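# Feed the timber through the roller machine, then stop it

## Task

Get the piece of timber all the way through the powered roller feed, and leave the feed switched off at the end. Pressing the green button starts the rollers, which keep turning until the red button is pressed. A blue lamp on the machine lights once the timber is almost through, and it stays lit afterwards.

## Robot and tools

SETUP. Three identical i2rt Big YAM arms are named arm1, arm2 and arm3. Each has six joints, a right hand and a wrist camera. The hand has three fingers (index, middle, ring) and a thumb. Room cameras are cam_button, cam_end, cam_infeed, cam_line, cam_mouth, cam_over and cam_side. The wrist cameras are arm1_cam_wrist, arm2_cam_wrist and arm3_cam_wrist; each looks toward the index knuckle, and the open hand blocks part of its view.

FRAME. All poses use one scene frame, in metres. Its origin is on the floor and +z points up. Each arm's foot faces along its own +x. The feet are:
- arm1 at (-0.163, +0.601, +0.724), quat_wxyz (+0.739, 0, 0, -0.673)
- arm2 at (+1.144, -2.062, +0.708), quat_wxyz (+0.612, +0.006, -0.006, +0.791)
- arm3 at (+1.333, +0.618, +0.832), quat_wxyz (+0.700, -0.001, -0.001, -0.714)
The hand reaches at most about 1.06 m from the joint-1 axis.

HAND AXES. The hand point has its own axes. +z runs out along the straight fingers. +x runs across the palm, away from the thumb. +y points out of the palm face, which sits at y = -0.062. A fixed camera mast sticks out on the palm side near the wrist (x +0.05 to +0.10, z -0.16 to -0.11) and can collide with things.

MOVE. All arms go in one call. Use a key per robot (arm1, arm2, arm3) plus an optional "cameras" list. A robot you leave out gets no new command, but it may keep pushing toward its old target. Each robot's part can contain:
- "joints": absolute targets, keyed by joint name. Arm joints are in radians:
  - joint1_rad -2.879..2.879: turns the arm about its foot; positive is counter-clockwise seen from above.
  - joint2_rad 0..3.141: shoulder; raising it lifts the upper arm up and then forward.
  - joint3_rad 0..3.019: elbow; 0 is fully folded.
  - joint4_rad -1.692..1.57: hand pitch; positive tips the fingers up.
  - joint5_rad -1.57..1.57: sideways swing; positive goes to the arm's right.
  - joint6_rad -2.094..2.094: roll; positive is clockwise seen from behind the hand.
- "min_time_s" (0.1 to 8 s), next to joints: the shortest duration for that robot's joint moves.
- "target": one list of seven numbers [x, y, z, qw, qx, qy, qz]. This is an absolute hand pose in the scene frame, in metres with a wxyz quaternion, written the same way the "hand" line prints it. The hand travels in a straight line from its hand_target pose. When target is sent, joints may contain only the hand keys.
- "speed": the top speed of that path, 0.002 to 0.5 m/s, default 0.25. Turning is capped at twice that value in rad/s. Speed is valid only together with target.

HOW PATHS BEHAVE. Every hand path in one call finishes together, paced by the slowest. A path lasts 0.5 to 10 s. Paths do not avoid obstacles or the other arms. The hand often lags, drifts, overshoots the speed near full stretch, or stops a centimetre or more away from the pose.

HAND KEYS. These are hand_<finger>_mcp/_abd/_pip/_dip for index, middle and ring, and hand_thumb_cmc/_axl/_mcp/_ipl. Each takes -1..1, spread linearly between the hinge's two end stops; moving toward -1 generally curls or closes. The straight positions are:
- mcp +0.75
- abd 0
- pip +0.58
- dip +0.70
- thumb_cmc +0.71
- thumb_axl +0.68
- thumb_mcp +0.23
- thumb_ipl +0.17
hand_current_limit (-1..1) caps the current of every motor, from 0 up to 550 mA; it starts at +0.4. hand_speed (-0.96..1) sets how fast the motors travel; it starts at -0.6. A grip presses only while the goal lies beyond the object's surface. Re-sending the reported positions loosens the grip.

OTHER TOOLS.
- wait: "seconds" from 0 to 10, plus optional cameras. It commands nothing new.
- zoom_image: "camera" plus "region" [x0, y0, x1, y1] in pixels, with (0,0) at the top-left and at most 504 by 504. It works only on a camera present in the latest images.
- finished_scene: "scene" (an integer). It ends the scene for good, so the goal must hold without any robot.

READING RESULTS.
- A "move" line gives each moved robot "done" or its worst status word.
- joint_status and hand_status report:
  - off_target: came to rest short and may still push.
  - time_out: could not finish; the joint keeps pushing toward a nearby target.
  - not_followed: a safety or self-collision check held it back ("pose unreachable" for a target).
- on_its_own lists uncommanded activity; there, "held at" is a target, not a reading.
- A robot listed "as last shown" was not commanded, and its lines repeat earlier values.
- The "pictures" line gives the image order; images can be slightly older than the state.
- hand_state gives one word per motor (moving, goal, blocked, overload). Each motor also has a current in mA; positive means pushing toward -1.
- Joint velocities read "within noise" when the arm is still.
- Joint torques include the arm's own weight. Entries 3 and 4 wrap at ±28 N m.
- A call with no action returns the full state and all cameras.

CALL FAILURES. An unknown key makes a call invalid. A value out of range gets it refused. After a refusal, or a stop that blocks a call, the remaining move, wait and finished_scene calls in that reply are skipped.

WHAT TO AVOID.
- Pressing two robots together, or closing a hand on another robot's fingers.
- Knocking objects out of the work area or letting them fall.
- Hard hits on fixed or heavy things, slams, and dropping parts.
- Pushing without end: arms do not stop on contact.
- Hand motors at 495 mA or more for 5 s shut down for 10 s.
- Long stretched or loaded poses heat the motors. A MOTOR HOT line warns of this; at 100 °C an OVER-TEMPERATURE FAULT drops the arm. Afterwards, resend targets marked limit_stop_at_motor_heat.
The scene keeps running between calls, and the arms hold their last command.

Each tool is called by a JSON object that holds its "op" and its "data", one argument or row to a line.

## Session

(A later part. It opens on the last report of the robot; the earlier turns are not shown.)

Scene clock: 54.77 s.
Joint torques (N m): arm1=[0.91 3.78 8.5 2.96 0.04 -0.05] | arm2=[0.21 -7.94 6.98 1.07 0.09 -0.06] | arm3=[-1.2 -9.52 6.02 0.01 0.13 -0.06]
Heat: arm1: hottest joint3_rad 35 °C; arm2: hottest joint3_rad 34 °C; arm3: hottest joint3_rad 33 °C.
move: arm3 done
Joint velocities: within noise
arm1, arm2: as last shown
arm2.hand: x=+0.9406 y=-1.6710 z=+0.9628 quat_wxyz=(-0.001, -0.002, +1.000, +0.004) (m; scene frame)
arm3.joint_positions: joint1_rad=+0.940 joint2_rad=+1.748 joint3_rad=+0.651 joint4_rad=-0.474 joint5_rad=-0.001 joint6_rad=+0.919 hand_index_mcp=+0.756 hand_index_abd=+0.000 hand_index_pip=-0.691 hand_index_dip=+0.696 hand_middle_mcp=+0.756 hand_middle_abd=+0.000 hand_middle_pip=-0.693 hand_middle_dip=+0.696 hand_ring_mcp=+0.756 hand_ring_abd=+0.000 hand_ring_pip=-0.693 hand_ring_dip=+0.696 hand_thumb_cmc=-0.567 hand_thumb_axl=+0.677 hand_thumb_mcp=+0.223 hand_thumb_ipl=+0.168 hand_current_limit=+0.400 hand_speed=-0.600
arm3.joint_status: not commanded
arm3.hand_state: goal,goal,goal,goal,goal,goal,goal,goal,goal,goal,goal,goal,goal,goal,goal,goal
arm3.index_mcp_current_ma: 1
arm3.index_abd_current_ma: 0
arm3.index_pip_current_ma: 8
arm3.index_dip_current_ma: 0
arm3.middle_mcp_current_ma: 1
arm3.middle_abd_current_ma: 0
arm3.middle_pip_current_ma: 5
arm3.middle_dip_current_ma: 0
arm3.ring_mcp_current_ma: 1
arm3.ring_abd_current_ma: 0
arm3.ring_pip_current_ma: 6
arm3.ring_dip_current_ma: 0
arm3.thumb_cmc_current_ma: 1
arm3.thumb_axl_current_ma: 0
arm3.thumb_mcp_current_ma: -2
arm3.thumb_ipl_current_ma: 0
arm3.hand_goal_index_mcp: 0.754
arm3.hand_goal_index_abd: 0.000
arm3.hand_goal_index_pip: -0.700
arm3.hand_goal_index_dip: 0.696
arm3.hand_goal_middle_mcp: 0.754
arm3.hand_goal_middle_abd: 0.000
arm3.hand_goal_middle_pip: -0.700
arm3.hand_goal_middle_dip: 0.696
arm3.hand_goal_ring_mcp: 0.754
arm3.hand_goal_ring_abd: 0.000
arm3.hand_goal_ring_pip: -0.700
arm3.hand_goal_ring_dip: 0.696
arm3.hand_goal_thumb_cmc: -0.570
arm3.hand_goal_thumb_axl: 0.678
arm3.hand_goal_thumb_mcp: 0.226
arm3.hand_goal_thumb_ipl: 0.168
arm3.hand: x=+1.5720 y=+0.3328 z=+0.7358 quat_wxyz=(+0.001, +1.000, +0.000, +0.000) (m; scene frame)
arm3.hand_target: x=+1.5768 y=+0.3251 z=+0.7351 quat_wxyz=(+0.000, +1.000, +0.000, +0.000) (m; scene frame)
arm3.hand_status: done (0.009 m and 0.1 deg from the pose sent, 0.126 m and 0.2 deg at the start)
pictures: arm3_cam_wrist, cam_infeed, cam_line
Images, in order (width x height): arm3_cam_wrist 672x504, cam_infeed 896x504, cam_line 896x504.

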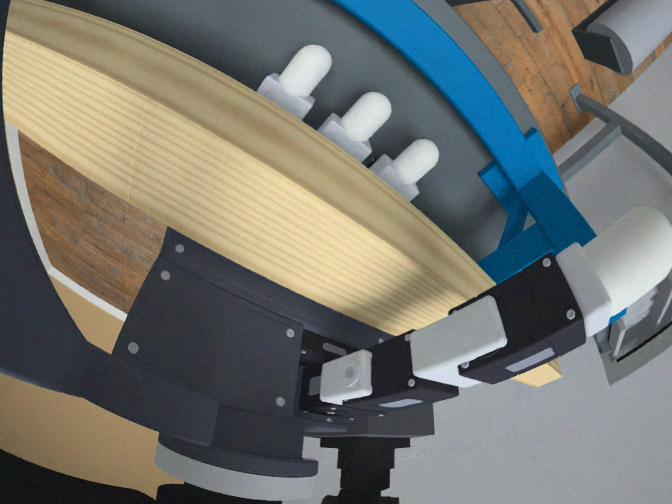

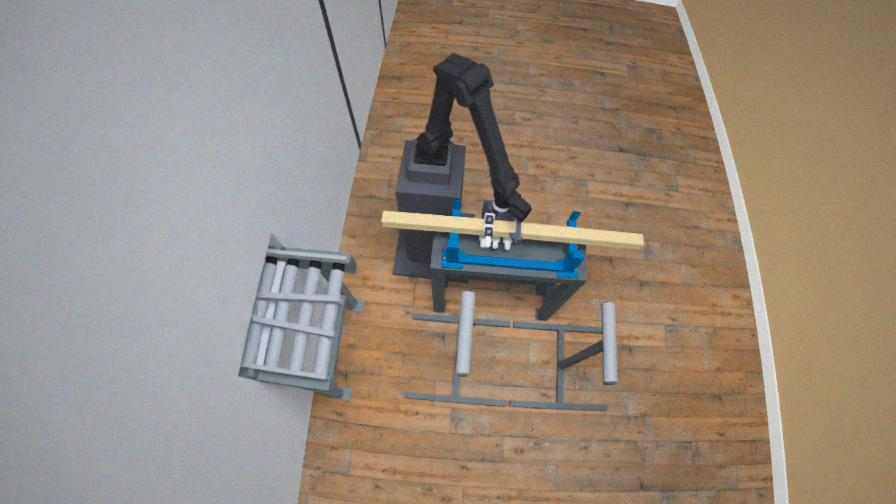

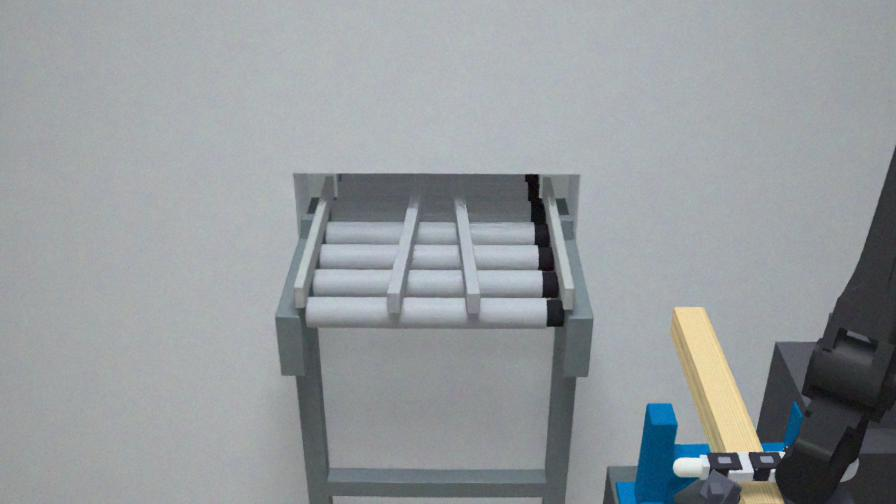

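{"op": "move", "data": {
  "arm3": {"target": [1.577, 0.300, 0.735, 0, 1, 0, 0], "speed": 0.06},
  "cameras": ["arm3_cam_wrist", "cam_line"]
}}

Scene clock: 58.57 s.
Joint torques (N m): arm1=[0.85 3.72 8.43 2.93 0.05 -0.04] | arm2=[0.21 -7.94 6.99 1.11 0.09 -0.05] | arm3=[-3.43 -9.82 7.79 0.38 0.84 -0.18]
Heat: arm1: hottest joint3_rad 35 °C; arm2: hottest joint3_rad 34 °C; arm3: hottest joint3_rad 33 °C.
move: arm3 off_target
Joint velocities: within noise
arm1, arm2: as last shown
arm3.joint_positions: joint1_rad=+0.911 joint2_rad=+1.771 joint3_rad=+0.671 joint4_rad=-0.512 joint5_rad=-0.018 joint6_rad=+0.878 hand_index_mcp=+0.756 hand_index_abd=+0.000 hand_index_pip=-0.691 hand_index_dip=+0.696 hand_middle_mcp=+0.756 hand_middle_abd=+0.000 hand_middle_pip=-0.693 hand_middle_dip=+0.696 hand_ring_mcp=+0.756 hand_ring_abd=+0.000 hand_ring_pip=-0.693 hand_ring_dip=+0.696 hand_thumb_cmc=-0.568 hand_thumb_axl=+0.677 hand_thumb_mcp=+0.223 hand_thumb_ipl=+0.168 hand_current_limit=+0.400 hand_speed=-0.600
arm3.joint_status: not commanded
arm3.hand_state: goal,goal,goal,goal,goal,goal,goal,goal,goal,goal,goal,goal,goal,goal,goal,goal
arm3.index_mcp_current_ma: 1
arm3.index_abd_current_ma: 0
arm3.index_pip_current_ma: 8
arm3.index_dip_current_ma: 0
arm3.middle_mcp_current_ma: 1
arm3.middle_abd_current_ma: 0
arm3.middle_pip_current_ma: 5
arm3.middle_dip_current_ma: 0
arm3.ring_mcp_current_ma: 1
arm3.ring_abd_current_ma: 0
arm3.ring_pip_current_ma: 6
arm3.ring_dip_current_ma: 0
arm3.thumb_cmc_current_ma: 1
arm3.thumb_axl_current_ma: 0
arm3.thumb_mcp_current_ma: -2
arm3.thumb_ipl_current_ma: 0
arm3.hand_goal_index_mcp: 0.754
arm3.hand_goal_index_abd: 0.000
arm3.hand_goal_index_pip: -0.700
arm3.hand_goal_index_dip: 0.696
arm3.hand_goal_middle_mcp: 0.754
arm3.hand_goal_middle_abd: 0.000
arm3.hand_goal_middle_pip: -0.700
arm3.hand_goal_middle_dip: 0.696
arm3.hand_goal_ring_mcp: 0.754
arm3.hand_goal_ring_abd: 0.000
arm3.hand_goal_ring_pip: -0.700
arm3.hand_goal_ring_dip: 0.696
arm3.hand_goal_thumb_cmc: -0.570
arm3.hand_goal_thumb_axl: 0.678
arm3.hand_goal_thumb_mcp: 0.226
arm3.hand_goal_thumb_ipl: 0.168
arm3.hand: x=+1.5665 y=+0.3292 z=+0.7295 quat_wxyz=(-0.019, +1.000, +0.006, -0.011) (m; scene frame)
arm3.hand_target: x=+1.5759 y=+0.3010 z=+0.7363 quat_wxyz=(+0.000, +1.000, +0.000, +0.000) (m; scene frame)
arm3.hand_status: off_target (0.031 m and 2.6 deg from the pose sent, 0.033 m and 0.1 deg at the start)
pictures: arm3_cam_wrist, cam_line
Images, in order (width x height): arm3_cam_wrist 672x504, cam_line 896x504.

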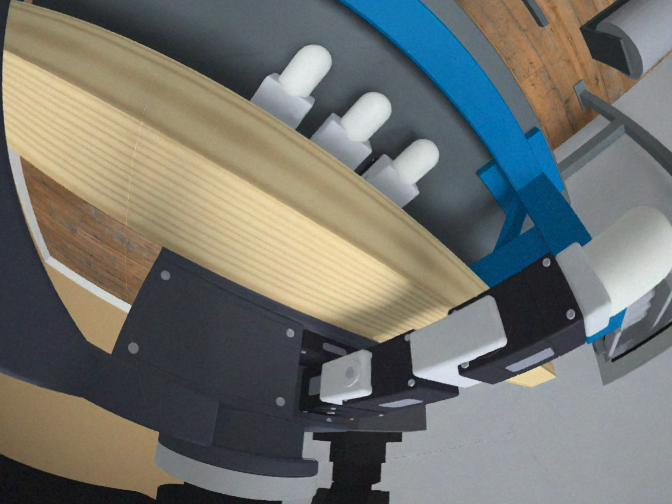

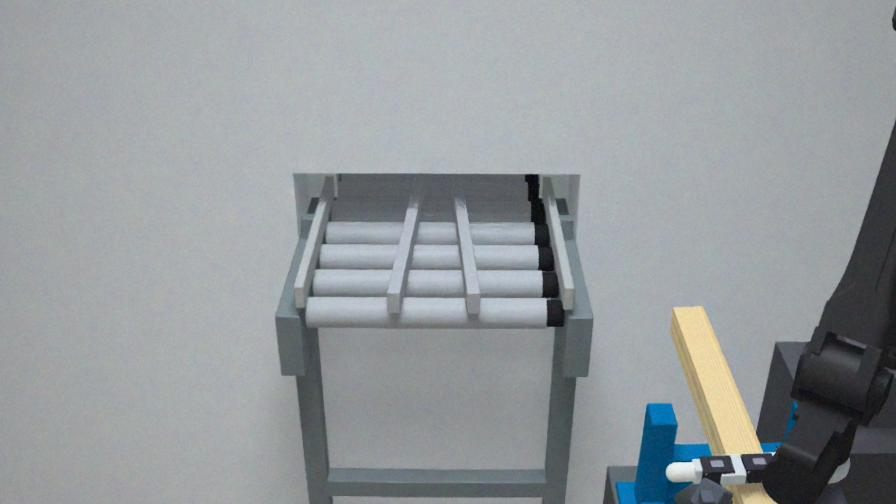

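{"op": "move", "data": {
  "arm3": {"target": [1.577, 0.320, 0.735, 0, 1, 0, 0], "speed": 0.1}
}}

{"op": "move", "data": {
  "arm3": {"target": [1.577, 0.320, 0.756, 0, 1, 0, 0], "speed": 0.06}
}}

{"op": "move", "data": {
  "arm3": {"joints": {"hand_thumb_mcp": -0.50, "hand_thumb_ipl": -0.22}},
  "cameras": ["arm3_cam_wrist", "cam_line"]
}}

Scene clock: 61.67 s.
Joint torques (N m): arm1=[0.73 3.84 8.49 2.97 0.04 -0.05] | arm2=[0.15 -7.88 6.98 1.11 0.09 -0.05] | arm3=[-0.32 -11.34 4.92 1.14 0.6 0.17]
Heat: arm1: hottest joint3_rad 35 °C; arm2: hottest joint3_rad 34 °C; arm3: hottest joint3_rad 33 °C.
move: arm3 off_target
Joint velocities: within noise
arm1, arm2: as last shown
arm3.joint_positions: joint1_rad=+0.916 joint2_rad=+1.771 joint3_rad=+0.671 joint4_rad=-0.512 joint5_rad=-0.013 joint6_rad=+0.886 hand_index_mcp=+0.756 hand_index_abd=+0.000 hand_index_pip=-0.691 hand_index_dip=+0.696 hand_middle_mcp=+0.756 hand_middle_abd=+0.000 hand_middle_pip=-0.693 hand_middle_dip=+0.696 hand_ring_mcp=+0.756 hand_ring_abd=+0.000 hand_ring_pip=-0.693 hand_ring_dip=+0.696 hand_thumb_cmc=-0.568 hand_thumb_axl=+0.677 hand_thumb_mcp=+0.223 hand_thumb_ipl=+0.168 hand_current_limit=+0.400 hand_speed=-0.600
arm3.joint_status: not commanded
arm3.hand_state: goal,goal,goal,goal,goal,goal,goal,goal,goal,goal,goal,goal,goal,goal,goal,goal
arm3.index_mcp_current_ma: 1
arm3.index_abd_current_ma: 0
arm3.index_pip_current_ma: 8
arm3.index_dip_current_ma: 0
arm3.middle_mcp_current_ma: 1
arm3.middle_abd_current_ma: 0
arm3.middle_pip_current_ma: 5
arm3.middle_dip_current_ma: 0
arm3.ring_mcp_current_ma: 1
arm3.ring_abd_current_ma: 0
arm3.ring_pip_current_ma: 6
arm3.ring_dip_current_ma: 0
arm3.thumb_cmc_current_ma: 1
arm3.thumb_axl_current_ma: 0
arm3.thumb_mcp_current_ma: -2
arm3.thumb_ipl_current_ma: 0
arm3.hand_goal_index_mcp: 0.754
arm3.hand_goal_index_abd: 0.000
arm3.hand_goal_index_pip: -0.700
arm3.hand_goal_index_dip: 0.696
arm3.hand_goal_middle_mcp: 0.754
arm3.hand_goal_middle_abd: 0.000
arm3.hand_goal_middle_pip: -0.700
arm3.hand_goal_middle_dip: 0.696
arm3.hand_goal_ring_mcp: 0.754
arm3.hand_goal_ring_abd: 0.000
arm3.hand_goal_ring_pip: -0.700
arm3.hand_goal_ring_dip: 0.696
arm3.hand_goal_thumb_cmc: -0.570
arm3.hand_goal_thumb_axl: 0.678
arm3.hand_goal_thumb_mcp: 0.226
arm3.hand_goal_thumb_ipl: 0.168
arm3.hand: x=+1.5667 y=+0.3299 z=+0.7299 quat_wxyz=(-0.017, +1.000, +0.005, -0.013) (m; scene frame)
arm3.hand_target: x=+1.5769 y=+0.3203 z=+0.7353 quat_wxyz=(+0.000, +1.000, +0.000, +0.000) (m; scene frame)
arm3.hand_status: off_target (0.015 m and 2.5 deg from the pose sent, 0.015 m and 2.6 deg at the start)
pictures: none

Scene clock: 62.70 s.
Joint torques (N m): arm1=[0.67 3.6 8.5 2.99 0.03 -0.04] | arm2=[0.21 -7.88 6.97 1.09 0.09 -0.05] | arm3=[-0.26 -12.4 5.72 0.23 0.6 0.16]
Heat: arm1: hottest joint3_rad 35 °C; arm2: hottest joint3_rad 34 °C; arm3: hottest joint3_rad 33 °C.
move: arm3 off_target
Joint velocities: within noise
arm1, arm2: as last shown
arm3.joint_positions: joint1_rad=+0.916 joint2_rad=+1.727 joint3_rad=+0.671 joint4_rad=-0.554 joint5_rad=-0.013 joint6_rad=+0.887 hand_index_mcp=+0.756 hand_index_abd=+0.000 hand_index_pip=-0.691 hand_index_dip=+0.696 hand_middle_mcp=+0.756 hand_middle_abd=+0.000 hand_middle_pip=-0.693 hand_middle_dip=+0.696 hand_ring_mcp=+0.756 hand_ring_abd=+0.000 hand_ring_pip=-0.693 hand_ring_dip=+0.696 hand_thumb_cmc=-0.568 hand_thumb_axl=+0.677 hand_thumb_mcp=+0.223 hand_thumb_ipl=+0.168 hand_current_limit=+0.400 hand_speed=-0.600
arm3.joint_status: not commanded
arm3.hand_state: goal,goal,goal,goal,goal,goal,goal,goal,goal,goal,goal,goal,goal,goal,goal,goal
arm3.index_mcp_current_ma: 1
arm3.index_abd_current_ma: 0
arm3.index_pip_current_ma: 8
arm3.index_dip_current_ma: 0
arm3.middle_mcp_current_ma: 1
arm3.middle_abd_current_ma: 0
arm3.middle_pip_current_ma: 5
arm3.middle_dip_current_ma: 0
arm3.ring_mcp_current_ma: 1
arm3.ring_abd_current_ma: 0
arm3.ring_pip_current_ma: 6
arm3.ring_dip_current_ma: 0
arm3.thumb_cmc_current_ma: 1
arm3.thumb_axl_current_ma: 0
arm3.thumb_mcp_current_ma: -2
arm3.thumb_ipl_current_ma: 0
arm3.hand_goal_index_mcp: 0.754
arm3.hand_goal_index_abd: 0.000
arm3.hand_goal_index_pip: -0.700
arm3.hand_goal_index_dip: 0.696
arm3.hand_goal_middle_mcp: 0.754
arm3.hand_goal_middle_abd: 0.000
arm3.hand_goal_middle_pip: -0.700
arm3.hand_goal_middle_dip: 0.696
arm3.hand_goal_ring_mcp: 0.754
arm3.hand_goal_ring_abd: 0.000
arm3.hand_goal_ring_pip: -0.700
arm3.hand_goal_ring_dip: 0.696
arm3.hand_goal_thumb_cmc: -0.570
arm3.hand_goal_thumb_axl: 0.678
arm3.hand_goal_thumb_mcp: 0.226
arm3.hand_goal_thumb_ipl: 0.168
arm3.hand: x=+1.5665 y=+0.3303 z=+0.7439 quat_wxyz=(-0.016, +1.000, +0.004, -0.012) (m; scene frame)
arm3.hand_target: x=+1.5767 y=+0.3203 z=+0.7559 quat_wxyz=(+0.000, +1.000, +0.000, +0.000) (m; scene frame)
arm3.hand_status: off_target (0.019 m and 2.3 deg from the pose sent, 0.030 m and 2.5 deg at the start)
pictures: none

Scene clock: 63.63 s.
Joint torques (N m): arm1=[0.91 3.84 8.49 2.89 0.04 -0.05] | arm2=[0.26 -8 7.01 1.1 0.09 -0.05] | arm3=[-0.21 -12.45 5.76 0.14 0.53 0.15]
Heat: arm1: hottest joint3_rad 35 °C; arm2: hottest joint3_rad 34 °C; arm3: hottest joint3_rad 33 °C.
move: arm3 off_target
Joint velocities: within noise
arm1.joint_positions: joint1_rad=-0.372 joint2_rad=+0.611 joint3_rad=+1.514 joint4_rad=-1.449 joint5_rad=+0.040 joint6_rad=+1.149 hand_index_mcp=+0.755 hand_index_abd=+0.000 hand_index_pip=+0.577 hand_index_dip=+0.696 hand_middle_mcp=+0.755 hand_middle_abd=+0.000 hand_middle_pip=+0.577 hand_middle_dip=+0.696 hand_ring_mcp=+0.754 hand_ring_abd=+0.000 hand_ring_pip=+0.577 hand_ring_dip=+0.696 hand_thumb_cmc=+0.715 hand_thumb_axl=+0.677 hand_thumb_mcp=+0.226 hand_thumb_ipl=+0.168 hand_current_limit=+0.400 hand_speed=-0.600
arm1.joint_status: not commanded
arm1.hand_state: goal,goal,goal,goal,goal,goal,goal,goal,goal,goal,goal,goal,goal,goal,goal,goal
arm1.index_mcp_current_ma: 0
arm1.index_abd_current_ma: 0
arm1.index_pip_current_ma: 0
arm1.index_dip_current_ma: 0
arm1.middle_mcp_current_ma: 0
arm1.middle_abd_current_ma: 0
arm1.middle_pip_current_ma: 0
arm1.middle_dip_current_ma: 0
arm1.ring_mcp_current_ma: 0
arm1.ring_abd_current_ma: 0
arm1.ring_pip_current_ma: 0
arm1.ring_dip_current_ma: 0
arm1.thumb_cmc_current_ma: 0
arm1.thumb_axl_current_ma: 0
arm1.thumb_mcp_current_ma: 0
arm1.thumb_ipl_current_ma: 0
arm1.hand_goal_index_mcp: 0.754
arm1.hand_goal_index_abd: 0.000
arm1.hand_goal_index_pip: 0.576
arm1.hand_goal_index_dip: 0.696
arm1.hand_goal_middle_mcp: 0.754
arm1.hand_goal_middle_abd: 0.000
arm1.hand_goal_middle_pip: 0.576
arm1.hand_goal_middle_dip: 0.696
arm1.hand_goal_ring_mcp: 0.754
arm1.hand_goal_ring_abd: 0.000
arm1.hand_goal_ring_pip: 0.576
arm1.hand_goal_ring_dip: 0.696
arm1.hand_goal_thumb_cmc: 0.714
arm1.hand_goal_thumb_axl: 0.678
arm1.hand_goal_thumb_mcp: 0.226
arm1.hand_goal_thumb_ipl: 0.168
arm1.hand: x=-0.3096 y=+0.4317 z=+1.3127 quat_wxyz=(+0.452, +0.652, -0.578, +0.191) (m; scene frame)
arm1.hand_target: x=-0.3087 y=+0.4349 z=+1.3226 quat_wxyz=(+0.461, +0.648, -0.574, +0.196) (m; scene frame)
arm1.hand_status: not commanded
arm2: as last shown
arm3.joint_positions: joint1_rad=+0.917 joint2_rad=+1.726 joint3_rad=+0.671 joint4_rad=-0.554 joint5_rad=-0.012 joint6_rad=+0.886 hand_index_mcp=+0.756 hand_index_abd=+0.000 hand_index_pip=-0.691 hand_index_dip=+0.696 hand_middle_mcp=+0.756 hand_middle_abd=+0.000 hand_middle_pip=-0.693 hand_middle_dip=+0.696 hand_ring_mcp=+0.756 hand_ring_abd=+0.000 hand_ring_pip=-0.693 hand_ring_dip=+0.696 hand_thumb_cmc=-0.568 hand_thumb_axl=+0.677 hand_thumb_mcp=-0.273 hand_thumb_ipl=-0.214 hand_current_limit=+0.400 hand_speed=-0.600
arm3.joint_status: hand_thumb_mcp off_target (ended at -0.273, target -0.500); the others done
arm3.hand_state: goal,goal,goal,goal,goal,goal,goal,goal,goal,goal,goal,goal,goal,goal,blocked,goal
arm3.index_mcp_current_ma: 1
arm3.index_abd_current_ma: 0
arm3.index_pip_current_ma: 8
arm3.index_dip_current_ma: 0
arm3.middle_mcp_current_ma: 1
arm3.middle_abd_current_ma: 0
arm3.middle_pip_current_ma: 5
arm3.middle_dip_current_ma: 0
arm3.ring_mcp_current_ma: 1
arm3.ring_abd_current_ma: 0
arm3.ring_pip_current_ma: 6
arm3.ring_dip_current_ma: 0
arm3.thumb_cmc_current_ma: 1
arm3.thumb_axl_current_ma: 0
arm3.thumb_mcp_current_ma: 385
arm3.thumb_ipl_current_ma: 7
arm3.hand_goal_index_mcp: 0.754
arm3.hand_goal_index_abd: 0.000
arm3.hand_goal_index_pip: -0.700
arm3.hand_goal_index_dip: 0.696
arm3.hand_goal_middle_mcp: 0.754
arm3.hand_goal_middle_abd: 0.000
arm3.hand_goal_middle_pip: -0.700
arm3.hand_goal_middle_dip: 0.696
arm3.hand_goal_ring_mcp: 0.754
arm3.hand_goal_ring_abd: 0.000
arm3.hand_goal_ring_pip: -0.700
arm3.hand_goal_ring_dip: 0.696
arm3.hand_goal_thumb_cmc: -0.570
arm3.hand_goal_thumb_axl: 0.678
arm3.hand_goal_thumb_mcp: -0.500
arm3.hand_goal_thumb_ipl: -0.220
arm3.hand: x=+1.5666 y=+0.3302 z=+0.7441 quat_wxyz=(-0.016, +1.000, +0.005, -0.012) (m; scene frame)
arm3.hand_target: x=+1.5768 y=+0.3203 z=+0.7560 quat_wxyz=(+0.000, +1.000, +0.000, +0.000) (m; scene frame)
arm3.hand_status: not commanded
pictures: arm3_cam_wrist, cam_line
Images, in order (width x height): arm3_cam_wrist 672x504, cam_line 896x504.

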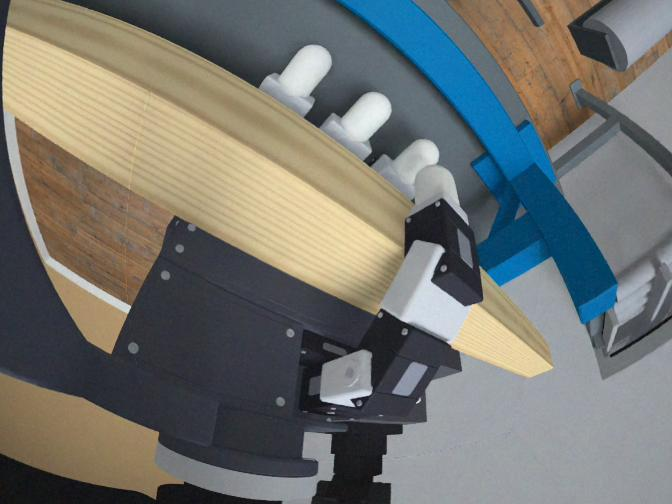

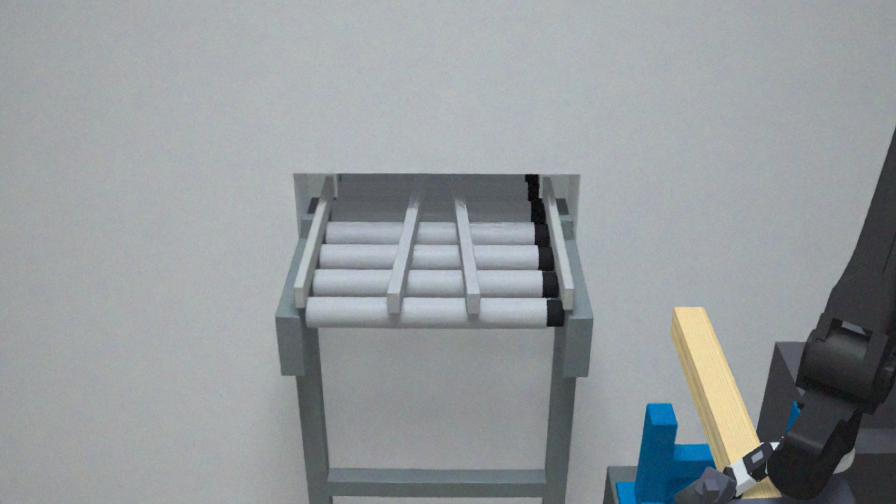

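{"op": "move", "data": {
  "arm3": {"target": [1.60, 0.33, 0.91, 0, 1, 0, 0], "speed": 0.1},
  "cameras": ["arm3_cam_wrist", "cam_line", "cam_infeed"]
}}

Scene clock: 68.97 s.
Joint torques (N m): arm1=[0.85 3.66 8.46 2.96 0.04 -0.05] | arm2=[0.21 -7.88 6.99 1.1 0.09 -0.06] | arm3=[0.5 -13.22 13.19 0.05 0.15 0.15]
Heat: arm1: hottest joint3_rad 36 °C; arm2: hottest joint3_rad 34 °C; arm3: hottest joint3_rad 34 °C.
move: arm3 off_target
Joint velocities: within noise
arm1, arm2: as last shown
arm3.joint_positions: joint1_rad=+0.967 joint2_rad=+1.438 joint3_rad=+0.789 joint4_rad=-1.056 joint5_rad=-0.003 joint6_rad=+0.949 hand_index_mcp=+0.784 hand_index_abd=+0.000 hand_index_pip=-0.692 hand_index_dip=+0.696 hand_middle_mcp=+0.761 hand_middle_abd=+0.000 hand_middle_pip=-0.693 hand_middle_dip=+0.696 hand_ring_mcp=+0.778 hand_ring_abd=+0.019 hand_ring_pip=-0.671 hand_ring_dip=+0.696 hand_thumb_cmc=-0.574 hand_thumb_axl=+0.671 hand_thumb_mcp=-0.373 hand_thumb_ipl=-0.183 hand_current_limit=+0.400 hand_speed=-0.600
arm3.joint_status: not commanded
arm3.hand_state: blocked,goal,goal,goal,goal,goal,goal,goal,blocked,goal,blocked,goal,goal,goal,blocked,blocked
arm3.index_mcp_current_ma: 52
arm3.index_abd_current_ma: 0
arm3.index_pip_current_ma: 7
arm3.index_dip_current_ma: 0
arm3.middle_mcp_current_ma: 6
arm3.middle_abd_current_ma: 0
arm3.middle_pip_current_ma: 6
arm3.middle_dip_current_ma: 0
arm3.ring_mcp_current_ma: 38
arm3.ring_abd_current_ma: 20
arm3.ring_pip_current_ma: 45
arm3.ring_dip_current_ma: 0
arm3.thumb_cmc_current_ma: -3
arm3.thumb_axl_current_ma: -7
arm3.thumb_mcp_current_ma: 385
arm3.thumb_ipl_current_ma: 102
arm3.hand_goal_index_mcp: 0.754
arm3.hand_goal_index_abd: 0.000
arm3.hand_goal_index_pip: -0.700
arm3.hand_goal_index_dip: 0.696
arm3.hand_goal_middle_mcp: 0.754
arm3.hand_goal_middle_abd: 0.000
arm3.hand_goal_middle_pip: -0.700
arm3.hand_goal_middle_dip: 0.696
arm3.hand_goal_ring_mcp: 0.754
arm3.hand_goal_ring_abd: 0.000
arm3.hand_goal_ring_pip: -0.700
arm3.hand_goal_ring_dip: 0.696
arm3.hand_goal_thumb_cmc: -0.570
arm3.hand_goal_thumb_axl: 0.678
arm3.hand_goal_thumb_mcp: -0.500
arm3.hand_goal_thumb_ipl: -0.220
arm3.on_its_own: hand_thumb_mcp moved -0.099 toward your old target -0.500
arm3.hand: x=+1.5611 y=+0.3523 z=+0.8662 quat_wxyz=(-0.039, +0.998, -0.002, -0.054) (m; scene frame)
arm3.hand_target: x=+1.5970 y=+0.3319 z=+0.9105 quat_wxyz=(+0.000, +1.000, +0.000, +0.000) (m; scene frame)
arm3.hand_status: off_target (0.063 m and 7.7 deg from the pose sent, 0.169 m and 2.3 deg at the start)
pictures: arm3_cam_wrist, cam_infeed, cam_line
Images, in order (width x height): arm3_cam_wrist 672x504, cam_infeed 896x504, cam_line 896x504.

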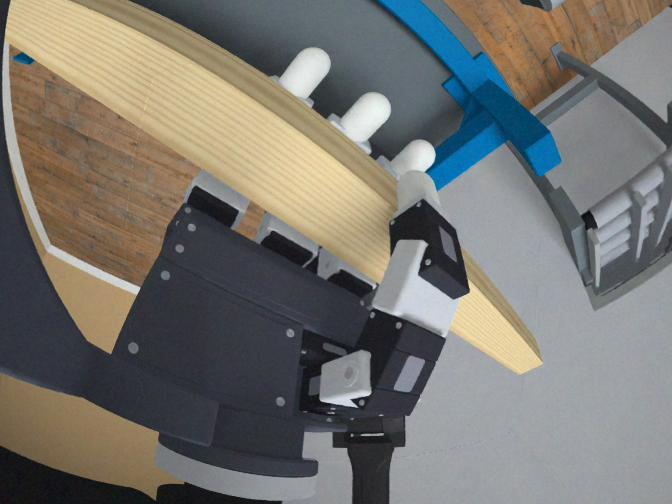

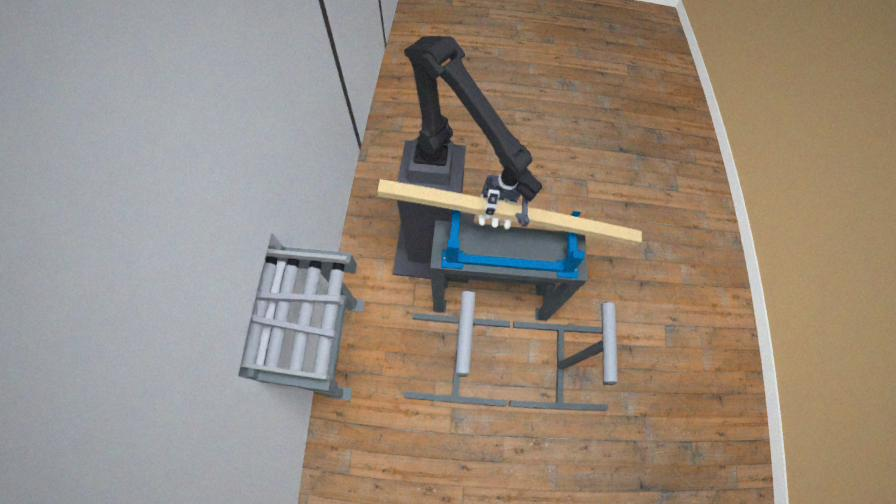

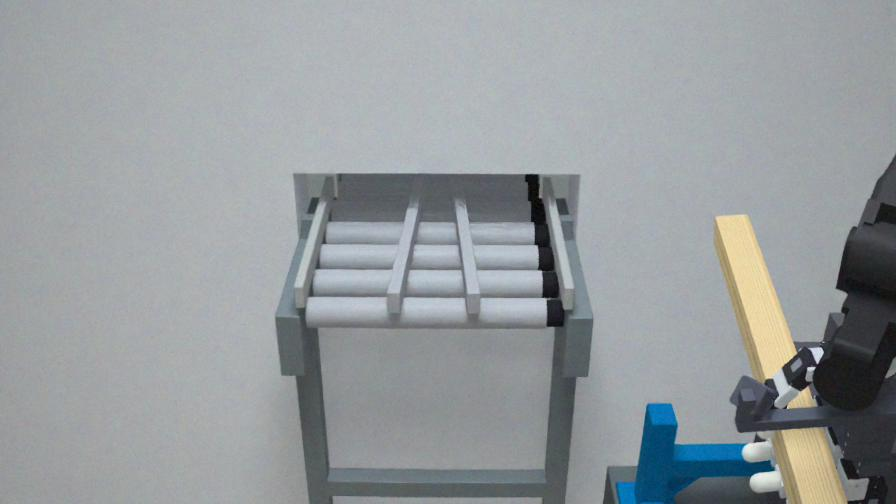

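{"op": "move", "data": {
  "arm3": {"target": [1.575, 0.21, 0.935, 0.045, 0.998, 0.001, 0.05], "speed": 0.12}
}}

{"op": "move", "data": {
  "arm3": {"target": [1.32, 0.04, 0.94, 0.067, 0.998, 0.0, -0.004], "speed": 0.12},
  "cameras": ["cam_line", "cam_infeed", "cam_mouth"]
}}

Scene clock: 77.10 s.
Joint torques (N m): arm1=[0.67 3.78 8.47 2.93 0.05 -0.04] | arm2=[0.21 -7.94 6.99 1.09 0.09 -0.06] | arm3=[-0.85 -12.81 14.54 1.29 -0.23 -0.01]
Heat: arm1: hottest joint3_rad 36 °C; arm2: hottest joint3_rad 34 °C; arm3: hottest joint3_rad 36 °C.
move: arm3 off_target
Joint velocities: within noise
arm1, arm2: as last shown
arm3.joint_positions: joint1_rad=+0.707 joint2_rad=+1.469 joint3_rad=+0.887 joint4_rad=-1.009 joint5_rad=-0.014 joint6_rad=+0.685 hand_index_mcp=+0.785 hand_index_abd=+0.000 hand_index_pip=-0.692 hand_index_dip=+0.696 hand_middle_mcp=+0.763 hand_middle_abd=+0.000 hand_middle_pip=-0.693 hand_middle_dip=+0.696 hand_ring_mcp=+0.783 hand_ring_abd=+0.019 hand_ring_pip=-0.671 hand_ring_dip=+0.696 hand_thumb_cmc=-0.575 hand_thumb_axl=+0.671 hand_thumb_mcp=-0.373 hand_thumb_ipl=-0.183 hand_current_limit=+0.400 hand_speed=-0.600
arm3.joint_status: not commanded
arm3.hand_state: blocked,goal,goal,goal,goal,goal,goal,goal,blocked,goal,blocked,goal,goal,goal,blocked,blocked
arm3.index_mcp_current_ma: 55
arm3.index_abd_current_ma: 0
arm3.index_pip_current_ma: 7
arm3.index_dip_current_ma: 0
arm3.middle_mcp_current_ma: 9
arm3.middle_abd_current_ma: 0
arm3.middle_pip_current_ma: 6
arm3.middle_dip_current_ma: 0
arm3.ring_mcp_current_ma: 49
arm3.ring_abd_current_ma: 20
arm3.ring_pip_current_ma: 46
arm3.ring_dip_current_ma: 0
arm3.thumb_cmc_current_ma: -4
arm3.thumb_axl_current_ma: -8
arm3.thumb_mcp_current_ma: 385
arm3.thumb_ipl_current_ma: 102
arm3.hand_goal_index_mcp: 0.754
arm3.hand_goal_index_abd: 0.000
arm3.hand_goal_index_pip: -0.700
arm3.hand_goal_index_dip: 0.696
arm3.hand_goal_middle_mcp: 0.754
arm3.hand_goal_middle_abd: 0.000
arm3.hand_goal_middle_pip: -0.700
arm3.hand_goal_middle_dip: 0.696
arm3.hand_goal_ring_mcp: 0.754
arm3.hand_goal_ring_abd: 0.000
arm3.hand_goal_ring_pip: -0.700
arm3.hand_goal_ring_dip: 0.696
arm3.hand_goal_thumb_cmc: -0.570
arm3.hand_goal_thumb_axl: 0.678
arm3.hand_goal_thumb_mcp: -0.500
arm3.hand_goal_thumb_ipl: -0.220
arm3.hand: x=+1.5431 y=+0.2520 z=+0.8872 quat_wxyz=(-0.011, +1.000, +0.000, -0.001) (m; scene frame)
arm3.hand_target: x=+1.5714 y=+0.2144 z=+0.9378 quat_wxyz=(+0.045, +0.998, +0.001, +0.049) (m; scene frame)
arm3.hand_status: off_target (0.071 m and 8.7 deg from the pose sent, 0.159 m and 15.4 deg at the start)
pictures: none

Scene clock: 80.57 s.
Joint torques (N m): arm1=[0.79 3.66 8.49 2.92 0.05 -0.05] | arm2=[0.21 -7.94 6.98 1.07 0.09 -0.05] | arm3=[-1.26 -16.44 14.76 0.62 -0.65 -0.02]
Heat: arm1: hottest joint3_rad 36 °C; arm2: hottest joint3_rad 33 °C; arm3: hottest joint3_rad 36 °C.
move: arm3 off_target
Joint velocities: within noise
arm1: as last shown
arm2.joint_positions: joint1_rad=+0.375 joint2_rad=+1.347 joint3_rad=+1.297 joint4_rad=-1.528 joint5_rad=-0.004 joint6_rad=+0.625 hand_index_mcp=+0.755 hand_index_abd=+0.000 hand_index_pip=+0.577 hand_index_dip=+0.696 hand_middle_mcp=-0.052 hand_middle_abd=+0.000 hand_middle_pip=-0.295 hand_middle_dip=-0.167 hand_ring_mcp=-0.054 hand_ring_abd=+0.000 hand_ring_pip=-0.295 hand_ring_dip=-0.167 hand_thumb_cmc=+0.716 hand_thumb_axl=+0.677 hand_thumb_mcp=+0.224 hand_thumb_ipl=+0.168 hand_current_limit=+0.400 hand_speed=-0.600
arm2.joint_status: not commanded
arm2.hand_state: goal,goal,goal,goal,goal,goal,goal,goal,goal,goal,goal,goal,goal,goal,goal,goal
arm2.index_mcp_current_ma: 1
arm2.index_abd_current_ma: 0
arm2.index_pip_current_ma: 1
arm2.index_dip_current_ma: 0
arm2.middle_mcp_current_ma: 40
arm2.middle_abd_current_ma: 0
arm2.middle_pip_current_ma: 8
arm2.middle_dip_current_ma: 3
arm2.ring_mcp_current_ma: 33
arm2.ring_abd_current_ma: 0
arm2.ring_pip_current_ma: 6
arm2.ring_dip_current_ma: 3
arm2.thumb_cmc_current_ma: 2
arm2.thumb_axl_current_ma: -1
arm2.thumb_mcp_current_ma: -3
arm2.thumb_ipl_current_ma: 0
arm2.hand_goal_index_mcp: 0.754
arm2.hand_goal_index_abd: 0.000
arm2.hand_goal_index_pip: 0.576
arm2.hand_goal_index_dip: 0.696
arm2.hand_goal_middle_mcp: -0.070
arm2.hand_goal_middle_abd: 0.000
arm2.hand_goal_middle_pip: -0.300
arm2.hand_goal_middle_dip: -0.170
arm2.hand_goal_ring_mcp: -0.070
arm2.hand_goal_ring_abd: 0.000
arm2.hand_goal_ring_pip: -0.300
arm2.hand_goal_ring_dip: -0.170
arm2.hand_goal_thumb_cmc: 0.714
arm2.hand_goal_thumb_axl: 0.678
arm2.hand_goal_thumb_mcp: 0.226
arm2.hand_goal_thumb_ipl: 0.168
arm2.hand: x=+0.9406 y=-1.6710 z=+0.9628 quat_wxyz=(-0.001, -0.002, +1.000, +0.004) (m; scene frame)
arm2.hand_target: x=+0.9441 y=-1.6671 z=+0.9550 quat_wxyz=(+0.000, +0.000, +1.000, +0.000) (m; scene frame)
arm2.hand_status: not commanded
arm3.joint_positions: joint1_rad=+0.050 joint2_rad=+1.660 joint3_rad=+1.098 joint4_rad=-1.009 joint5_rad=+0.028 joint6_rad=+0.029 hand_index_mcp=+0.785 hand_index_abd=+0.000 hand_index_pip=-0.692 hand_index_dip=+0.696 hand_middle_mcp=+0.763 hand_middle_abd=+0.000 hand_middle_pip=-0.693 hand_middle_dip=+0.696 hand_ring_mcp=+0.784 hand_ring_abd=+0.019 hand_ring_pip=-0.671 hand_ring_dip=+0.696 hand_thumb_cmc=-0.575 hand_thumb_axl=+0.671 hand_thumb_mcp=-0.373 hand_thumb_ipl=-0.183 hand_current_limit=+0.400 hand_speed=-0.600
arm3.joint_status: not commanded
arm3.hand_state: blocked,goal,goal,goal,goal,goal,goal,goal,blocked,goal,blocked,goal,goal,goal,blocked,blocked
arm3.index_mcp_current_ma: 56
arm3.index_abd_current_ma: 0
arm3.index_pip_current_ma: 7
arm3.index_dip_current_ma: 0
arm3.middle_mcp_current_ma: 10
arm3.middle_abd_current_ma: 0
arm3.middle_pip_current_ma: 6
arm3.middle_dip_current_ma: 0
arm3.ring_mcp_current_ma: 52
arm3.ring_abd_current_ma: 20
arm3.ring_pip_current_ma: 46
arm3.ring_dip_current_ma: 0
arm3.thumb_cmc_current_ma: -4
arm3.thumb_axl_current_ma: -8
arm3.thumb_mcp_current_ma: 385
arm3.thumb_ipl_current_ma: 102
arm3.hand_goal_index_mcp: 0.754
arm3.hand_goal_index_abd: 0.000
arm3.hand_goal_index_pip: -0.700
arm3.hand_goal_index_dip: 0.696
arm3.hand_goal_middle_mcp: 0.754
arm3.hand_goal_middle_abd: 0.000
arm3.hand_goal_middle_pip: -0.700
arm3.hand_goal_middle_dip: 0.696
arm3.hand_goal_ring_mcp: 0.754
arm3.hand_goal_ring_abd: 0.000
arm3.hand_goal_ring_pip: -0.700
arm3.hand_goal_ring_dip: 0.696
arm3.hand_goal_thumb_cmc: -0.570
arm3.hand_goal_thumb_axl: 0.678
arm3.hand_goal_thumb_mcp: -0.500
arm3.hand_goal_thumb_ipl: -0.220
arm3.hand: x=+1.3179 y=+0.0868 z=+0.8842 quat_wxyz=(+0.002, +1.000, +0.000, -0.015) (m; scene frame)
arm3.hand_target: x=+1.3196 y=+0.0455 z=+0.9422 quat_wxyz=(+0.067, +0.998, +0.000, -0.005) (m; scene frame)
arm3.hand_status: off_target (0.073 m and 7.6 deg from the pose sent, 0.312 m and 8.9 deg at the start)
pictures: cam_infeed, cam_line, cam_mouth
Images, in order (width x height): cam_infeed 896x504, cam_line 896x504, cam_mouth 896x504.

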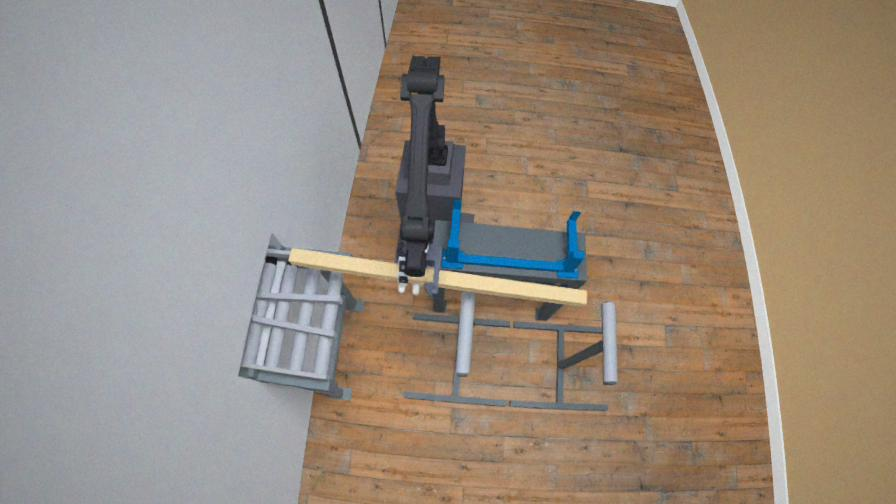

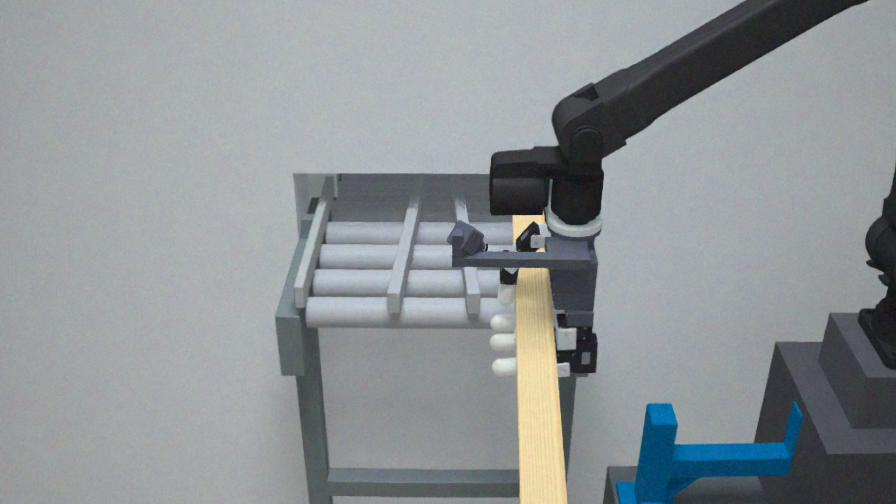

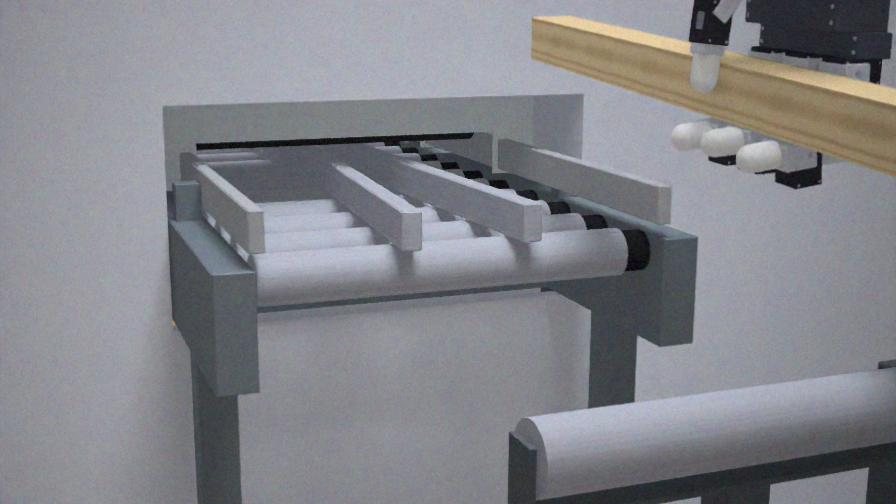

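{"op": "move", "data": {
  "arm3": {"target": [1.32, -0.053, 0.895, 0.069, 0.998, 0.013, 0.011], "speed": 0.12}
}}

{"op": "move", "data": {
  "arm3": {"target": [1.30, -0.080, 0.865, 0.069, 0.998, 0.013, 0.011], "speed": 0.08},
  "cameras": ["cam_line", "cam_infeed", "cam_mouth"]
}}

Scene clock: 94.07 s.
Joint torques (N m): arm1=[0.67 3.84 8.49 2.92 0.05 -0.05] | arm2=[0.21 -7.94 6.98 1.1 0.09 -0.05] | arm3=[-0.85 -20.54 14.38 0.81 -0.76 -0.06]
Heat: arm1: hottest joint3_rad 36 °C; arm2: hottest joint3_rad 33 °C; arm3: hottest joint3_rad 41 °C.
move: arm3 off_target
Joint velocities: within noise
arm1, arm2: as last shown
arm3.joint_positions: joint1_rad=+0.038 joint2_rad=+1.931 joint3_rad=+1.338 joint4_rad=-0.988 joint5_rad=-0.003 joint6_rad=-0.009 hand_index_mcp=+0.785 hand_index_abd=+0.000 hand_index_pip=-0.692 hand_index_dip=+0.696 hand_middle_mcp=+0.763 hand_middle_abd=+0.000 hand_middle_pip=-0.693 hand_middle_dip=+0.696 hand_ring_mcp=+0.784 hand_ring_abd=+0.019 hand_ring_pip=-0.671 hand_ring_dip=+0.696 hand_thumb_cmc=-0.575 hand_thumb_axl=+0.671 hand_thumb_mcp=-0.373 hand_thumb_ipl=-0.183 hand_current_limit=+0.400 hand_speed=-0.600
arm3.joint_status: not commanded
arm3.hand_state: blocked,goal,goal,goal,goal,goal,goal,goal,blocked,goal,blocked,goal,goal,goal,blocked,blocked
arm3.index_mcp_current_ma: 56
arm3.index_abd_current_ma: 0
arm3.index_pip_current_ma: 7
arm3.index_dip_current_ma: 0
arm3.middle_mcp_current_ma: 10
arm3.middle_abd_current_ma: 0
arm3.middle_pip_current_ma: 6
arm3.middle_dip_current_ma: 0
arm3.ring_mcp_current_ma: 52
arm3.ring_abd_current_ma: 20
arm3.ring_pip_current_ma: 46
arm3.ring_dip_current_ma: 0
arm3.thumb_cmc_current_ma: -4
arm3.thumb_axl_current_ma: -8
arm3.thumb_mcp_current_ma: 385
arm3.thumb_ipl_current_ma: 102
arm3.hand_goal_index_mcp: 0.754
arm3.hand_goal_index_abd: 0.000
arm3.hand_goal_index_pip: -0.700
arm3.hand_goal_index_dip: 0.696
arm3.hand_goal_middle_mcp: 0.754
arm3.hand_goal_middle_abd: 0.000
arm3.hand_goal_middle_pip: -0.700
arm3.hand_goal_middle_dip: 0.696
arm3.hand_goal_ring_mcp: 0.754
arm3.hand_goal_ring_abd: 0.000
arm3.hand_goal_ring_pip: -0.700
arm3.hand_goal_ring_dip: 0.696
arm3.hand_goal_thumb_cmc: -0.570
arm3.hand_goal_thumb_axl: 0.678
arm3.hand_goal_thumb_mcp: -0.500
arm3.hand_goal_thumb_ipl: -0.220
arm3.hand: x=+1.3219 y=-0.0004 z=+0.8322 quat_wxyz=(-0.004, +1.000, +0.013, +0.001) (m; scene frame)
arm3.hand_target: x=+1.3197 y=-0.0463 z=+0.8979 quat_wxyz=(+0.069, +0.997, +0.014, +0.010) (m; scene frame)
arm3.hand_status: off_target (0.082 m and 8.4 deg from the pose sent, 0.140 m and 8.4 deg at the start)
pictures: none

Scene clock: 95.53 s.
Joint torques (N m): arm1=[0.73 3.84 8.49 2.96 0.04 -0.05] | arm2=[0.21 -7.94 6.99 1.09 0.09 -0.05] | arm3=[-0.97 -22.24 13.91 0.95 -0.81 -0.08]
Heat: arm1: hottest joint3_rad 36 °C; arm2: hottest joint3_rad 33 °C; arm3: hottest joint3_rad 41 °C.
move: arm3 off_target
Joint velocities: within noise
arm1, arm2: as last shown
arm3.joint_positions: joint1_rad=+0.000 joint2_rad=+2.033 joint3_rad=+1.410 joint4_rad=-0.962 joint5_rad=-0.007 joint6_rad=-0.042 hand_index_mcp=+0.785 hand_index_abd=+0.000 hand_index_pip=-0.692 hand_index_dip=+0.696 hand_middle_mcp=+0.763 hand_middle_abd=+0.000 hand_middle_pip=-0.693 hand_middle_dip=+0.696 hand_ring_mcp=+0.784 hand_ring_abd=+0.019 hand_ring_pip=-0.671 hand_ring_dip=+0.696 hand_thumb_cmc=-0.575 hand_thumb_axl=+0.671 hand_thumb_mcp=-0.373 hand_thumb_ipl=-0.183 hand_current_limit=+0.400 hand_speed=-0.600
arm3.joint_status: not commanded
arm3.hand_state: blocked,goal,goal,goal,goal,goal,goal,goal,blocked,goal,blocked,goal,goal,goal,blocked,blocked
arm3.index_mcp_current_ma: 56
arm3.index_abd_current_ma: 0
arm3.index_pip_current_ma: 7
arm3.index_dip_current_ma: 0
arm3.middle_mcp_current_ma: 10
arm3.middle_abd_current_ma: 0
arm3.middle_pip_current_ma: 6
arm3.middle_dip_current_ma: 0
arm3.ring_mcp_current_ma: 52
arm3.ring_abd_current_ma: 20
arm3.ring_pip_current_ma: 46
arm3.ring_dip_current_ma: 0
arm3.thumb_cmc_current_ma: -4
arm3.thumb_axl_current_ma: -8
arm3.thumb_mcp_current_ma: 385
arm3.thumb_ipl_current_ma: 102
arm3.hand_goal_index_mcp: 0.754
arm3.hand_goal_index_abd: 0.000
arm3.hand_goal_index_pip: -0.700
arm3.hand_goal_index_dip: 0.696
arm3.hand_goal_middle_mcp: 0.754
arm3.hand_goal_middle_abd: 0.000
arm3.hand_goal_middle_pip: -0.700
arm3.hand_goal_middle_dip: 0.696
arm3.hand_goal_ring_mcp: 0.754
arm3.hand_goal_ring_abd: 0.000
arm3.hand_goal_ring_pip: -0.700
arm3.hand_goal_ring_dip: 0.696
arm3.hand_goal_thumb_cmc: -0.570
arm3.hand_goal_thumb_axl: 0.678
arm3.hand_goal_thumb_mcp: -0.500
arm3.hand_goal_thumb_ipl: -0.220
arm3.hand: x=+1.3016 y=-0.0254 z=+0.8005 quat_wxyz=(-0.006, +1.000, +0.011, +0.003) (m; scene frame)
arm3.hand_target: x=+1.2998 y=-0.0733 z=+0.8682 quat_wxyz=(+0.069, +0.997, +0.014, +0.010) (m; scene frame)
arm3.hand_status: off_target (0.085 m and 8.6 deg from the pose sent, 0.089 m and 8.4 deg at the start)
pictures: cam_infeed, cam_line, cam_mouth
Images, in order (width x height): cam_infeed 896x504, cam_line 896x504, cam_mouth 896x504.

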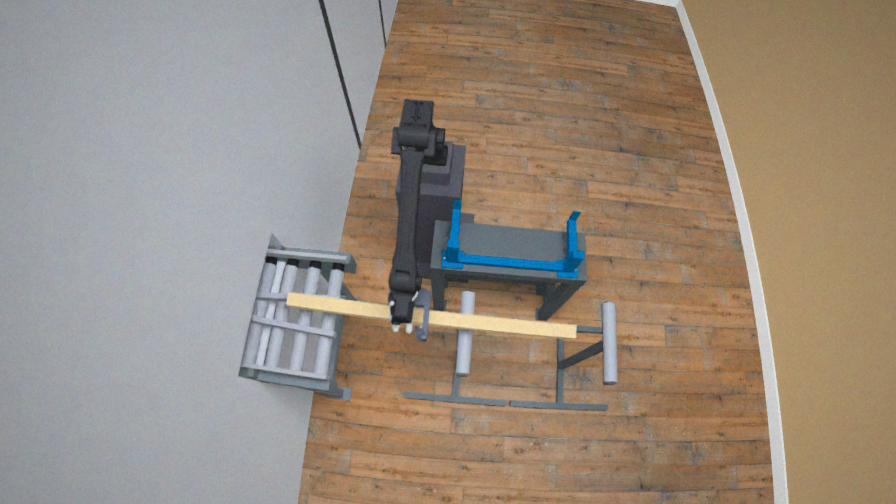

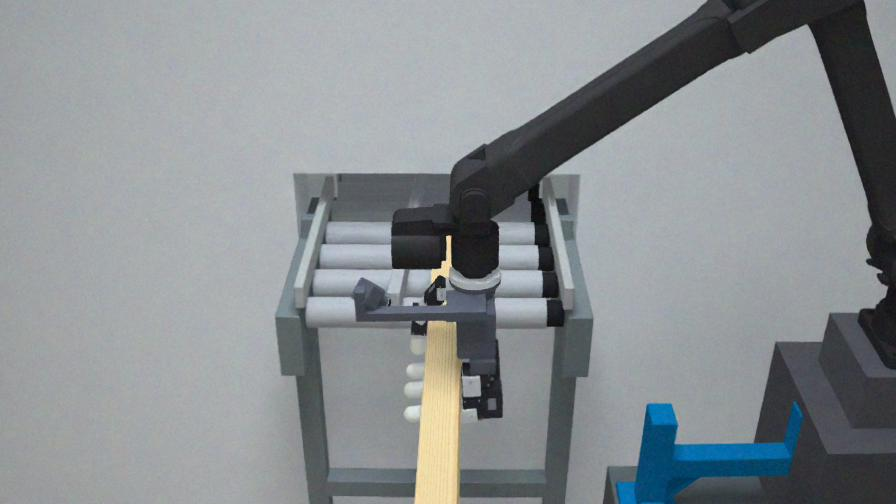

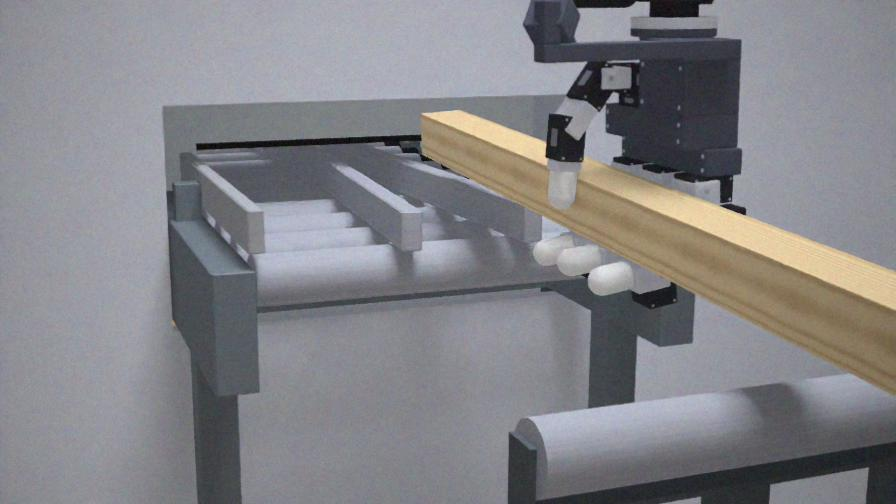

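{"op": "move", "data": {
  "arm3": {"target": [1.30, -0.092, 0.835, 0.069, 0.998, 0.016, 0.011], "speed": 0.08},
  "cameras": ["cam_line", "cam_mouth"]
}}

{"op": "zoom_image", "data": {
  "camera": "cam_line",
  "region": [280, 160, 600, 504]
}}

Scene clock: 101.23 s.
Joint torques (N m): arm1=[0.73 3.78 8.44 2.95 0.05 -0.05] | arm2=[0.21 -7.88 6.98 1.09 0.09 -0.06] | arm3=[-1.2 -23.47 13.34 0.98 -0.82 -0.05]
Heat: arm1: hottest joint3_rad 36 °C; arm2: hottest joint3_rad 33 °C; arm3: hottest joint3_rad 40 °C.
move: arm3 off_target
Joint velocities: within noise
arm1, arm2: as last shown
arm3.joint_positions: joint1_rad=+0.000 joint2_rad=+2.107 joint3_rad=+1.432 joint4_rad=-0.917 joint5_rad=-0.008 joint6_rad=-0.049 hand_index_mcp=+0.785 hand_index_abd=+0.000 hand_index_pip=-0.692 hand_index_dip=+0.696 hand_middle_mcp=+0.763 hand_middle_abd=+0.000 hand_middle_pip=-0.693 hand_middle_dip=+0.696 hand_ring_mcp=+0.784 hand_ring_abd=+0.019 hand_ring_pip=-0.671 hand_ring_dip=+0.696 hand_thumb_cmc=-0.575 hand_thumb_axl=+0.671 hand_thumb_mcp=-0.373 hand_thumb_ipl=-0.183 hand_current_limit=+0.400 hand_speed=-0.600
arm3.joint_status: not commanded
arm3.hand_state: blocked,goal,goal,goal,goal,goal,goal,goal,blocked,goal,blocked,goal,goal,goal,blocked,blocked
arm3.index_mcp_current_ma: 56
arm3.index_abd_current_ma: 0
arm3.index_pip_current_ma: 7
arm3.index_dip_current_ma: 0
arm3.middle_mcp_current_ma: 10
arm3.middle_abd_current_ma: 0
arm3.middle_pip_current_ma: 6
arm3.middle_dip_current_ma: 0
arm3.ring_mcp_current_ma: 52
arm3.ring_abd_current_ma: 20
arm3.ring_pip_current_ma: 46
arm3.ring_dip_current_ma: 0
arm3.thumb_cmc_current_ma: -4
arm3.thumb_axl_current_ma: -8
arm3.thumb_mcp_current_ma: 385
arm3.thumb_ipl_current_ma: 102
arm3.hand_goal_index_mcp: 0.754
arm3.hand_goal_index_abd: 0.000
arm3.hand_goal_index_pip: -0.700
arm3.hand_goal_index_dip: 0.696
arm3.hand_goal_middle_mcp: 0.754
arm3.hand_goal_middle_abd: 0.000
arm3.hand_goal_middle_pip: -0.700
arm3.hand_goal_middle_dip: 0.696
arm3.hand_goal_ring_mcp: 0.754
arm3.hand_goal_ring_abd: 0.000
arm3.hand_goal_ring_pip: -0.700
arm3.hand_goal_ring_dip: 0.696
arm3.hand_goal_thumb_cmc: -0.570
arm3.hand_goal_thumb_axl: 0.678
arm3.hand_goal_thumb_mcp: -0.500
arm3.hand_goal_thumb_ipl: -0.220
arm3.hand: x=+1.3021 y=-0.0346 z=+0.7668 quat_wxyz=(-0.009, +1.000, +0.015, +0.004) (m; scene frame)
arm3.hand_target: x=+1.2998 y=-0.0851 z=+0.8382 quat_wxyz=(+0.069, +0.997, +0.017, +0.010) (m; scene frame)
arm3.hand_status: off_target (0.089 m and 9.0 deg from the pose sent, 0.075 m and 8.7 deg at the start)
pictures: cam_line, cam_mouth
Images, in order (width x height): cam_line 896x504, cam_mouth 896x504.

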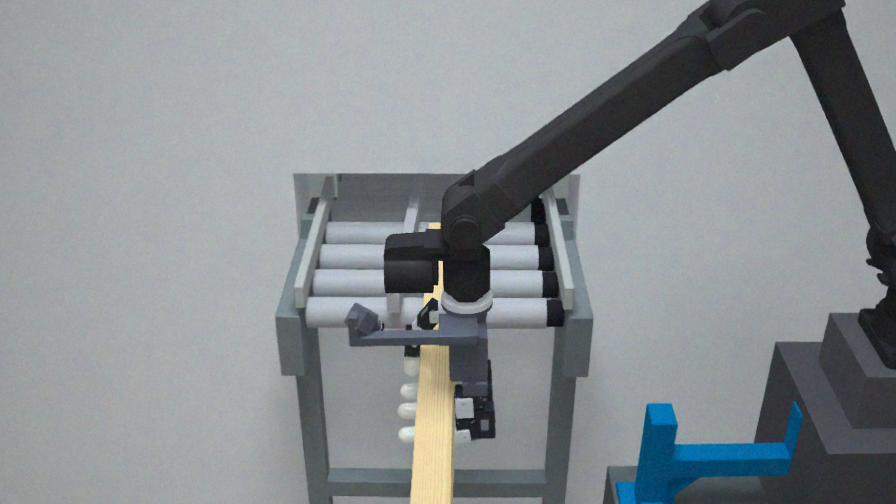

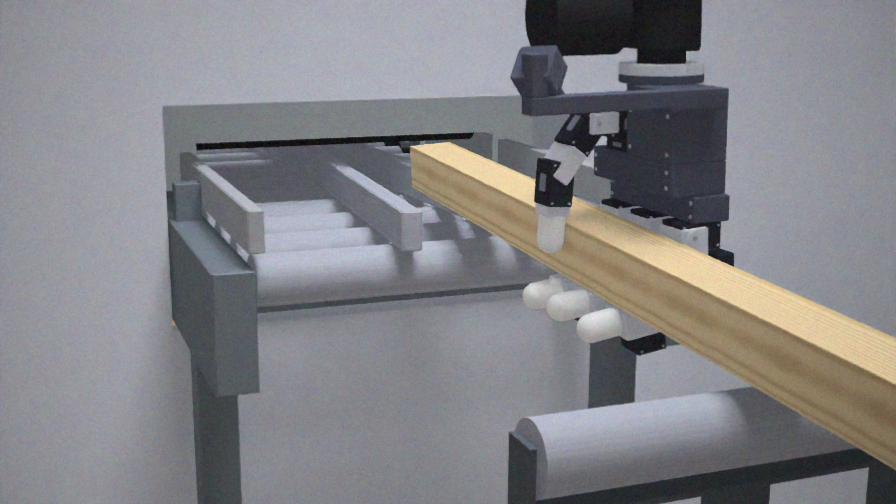

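Scaled by 1.465 from the camera's 896x504 image, which has a finer 1280x720 frame.

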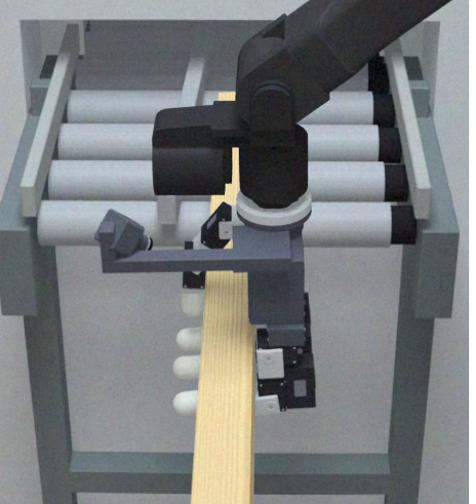

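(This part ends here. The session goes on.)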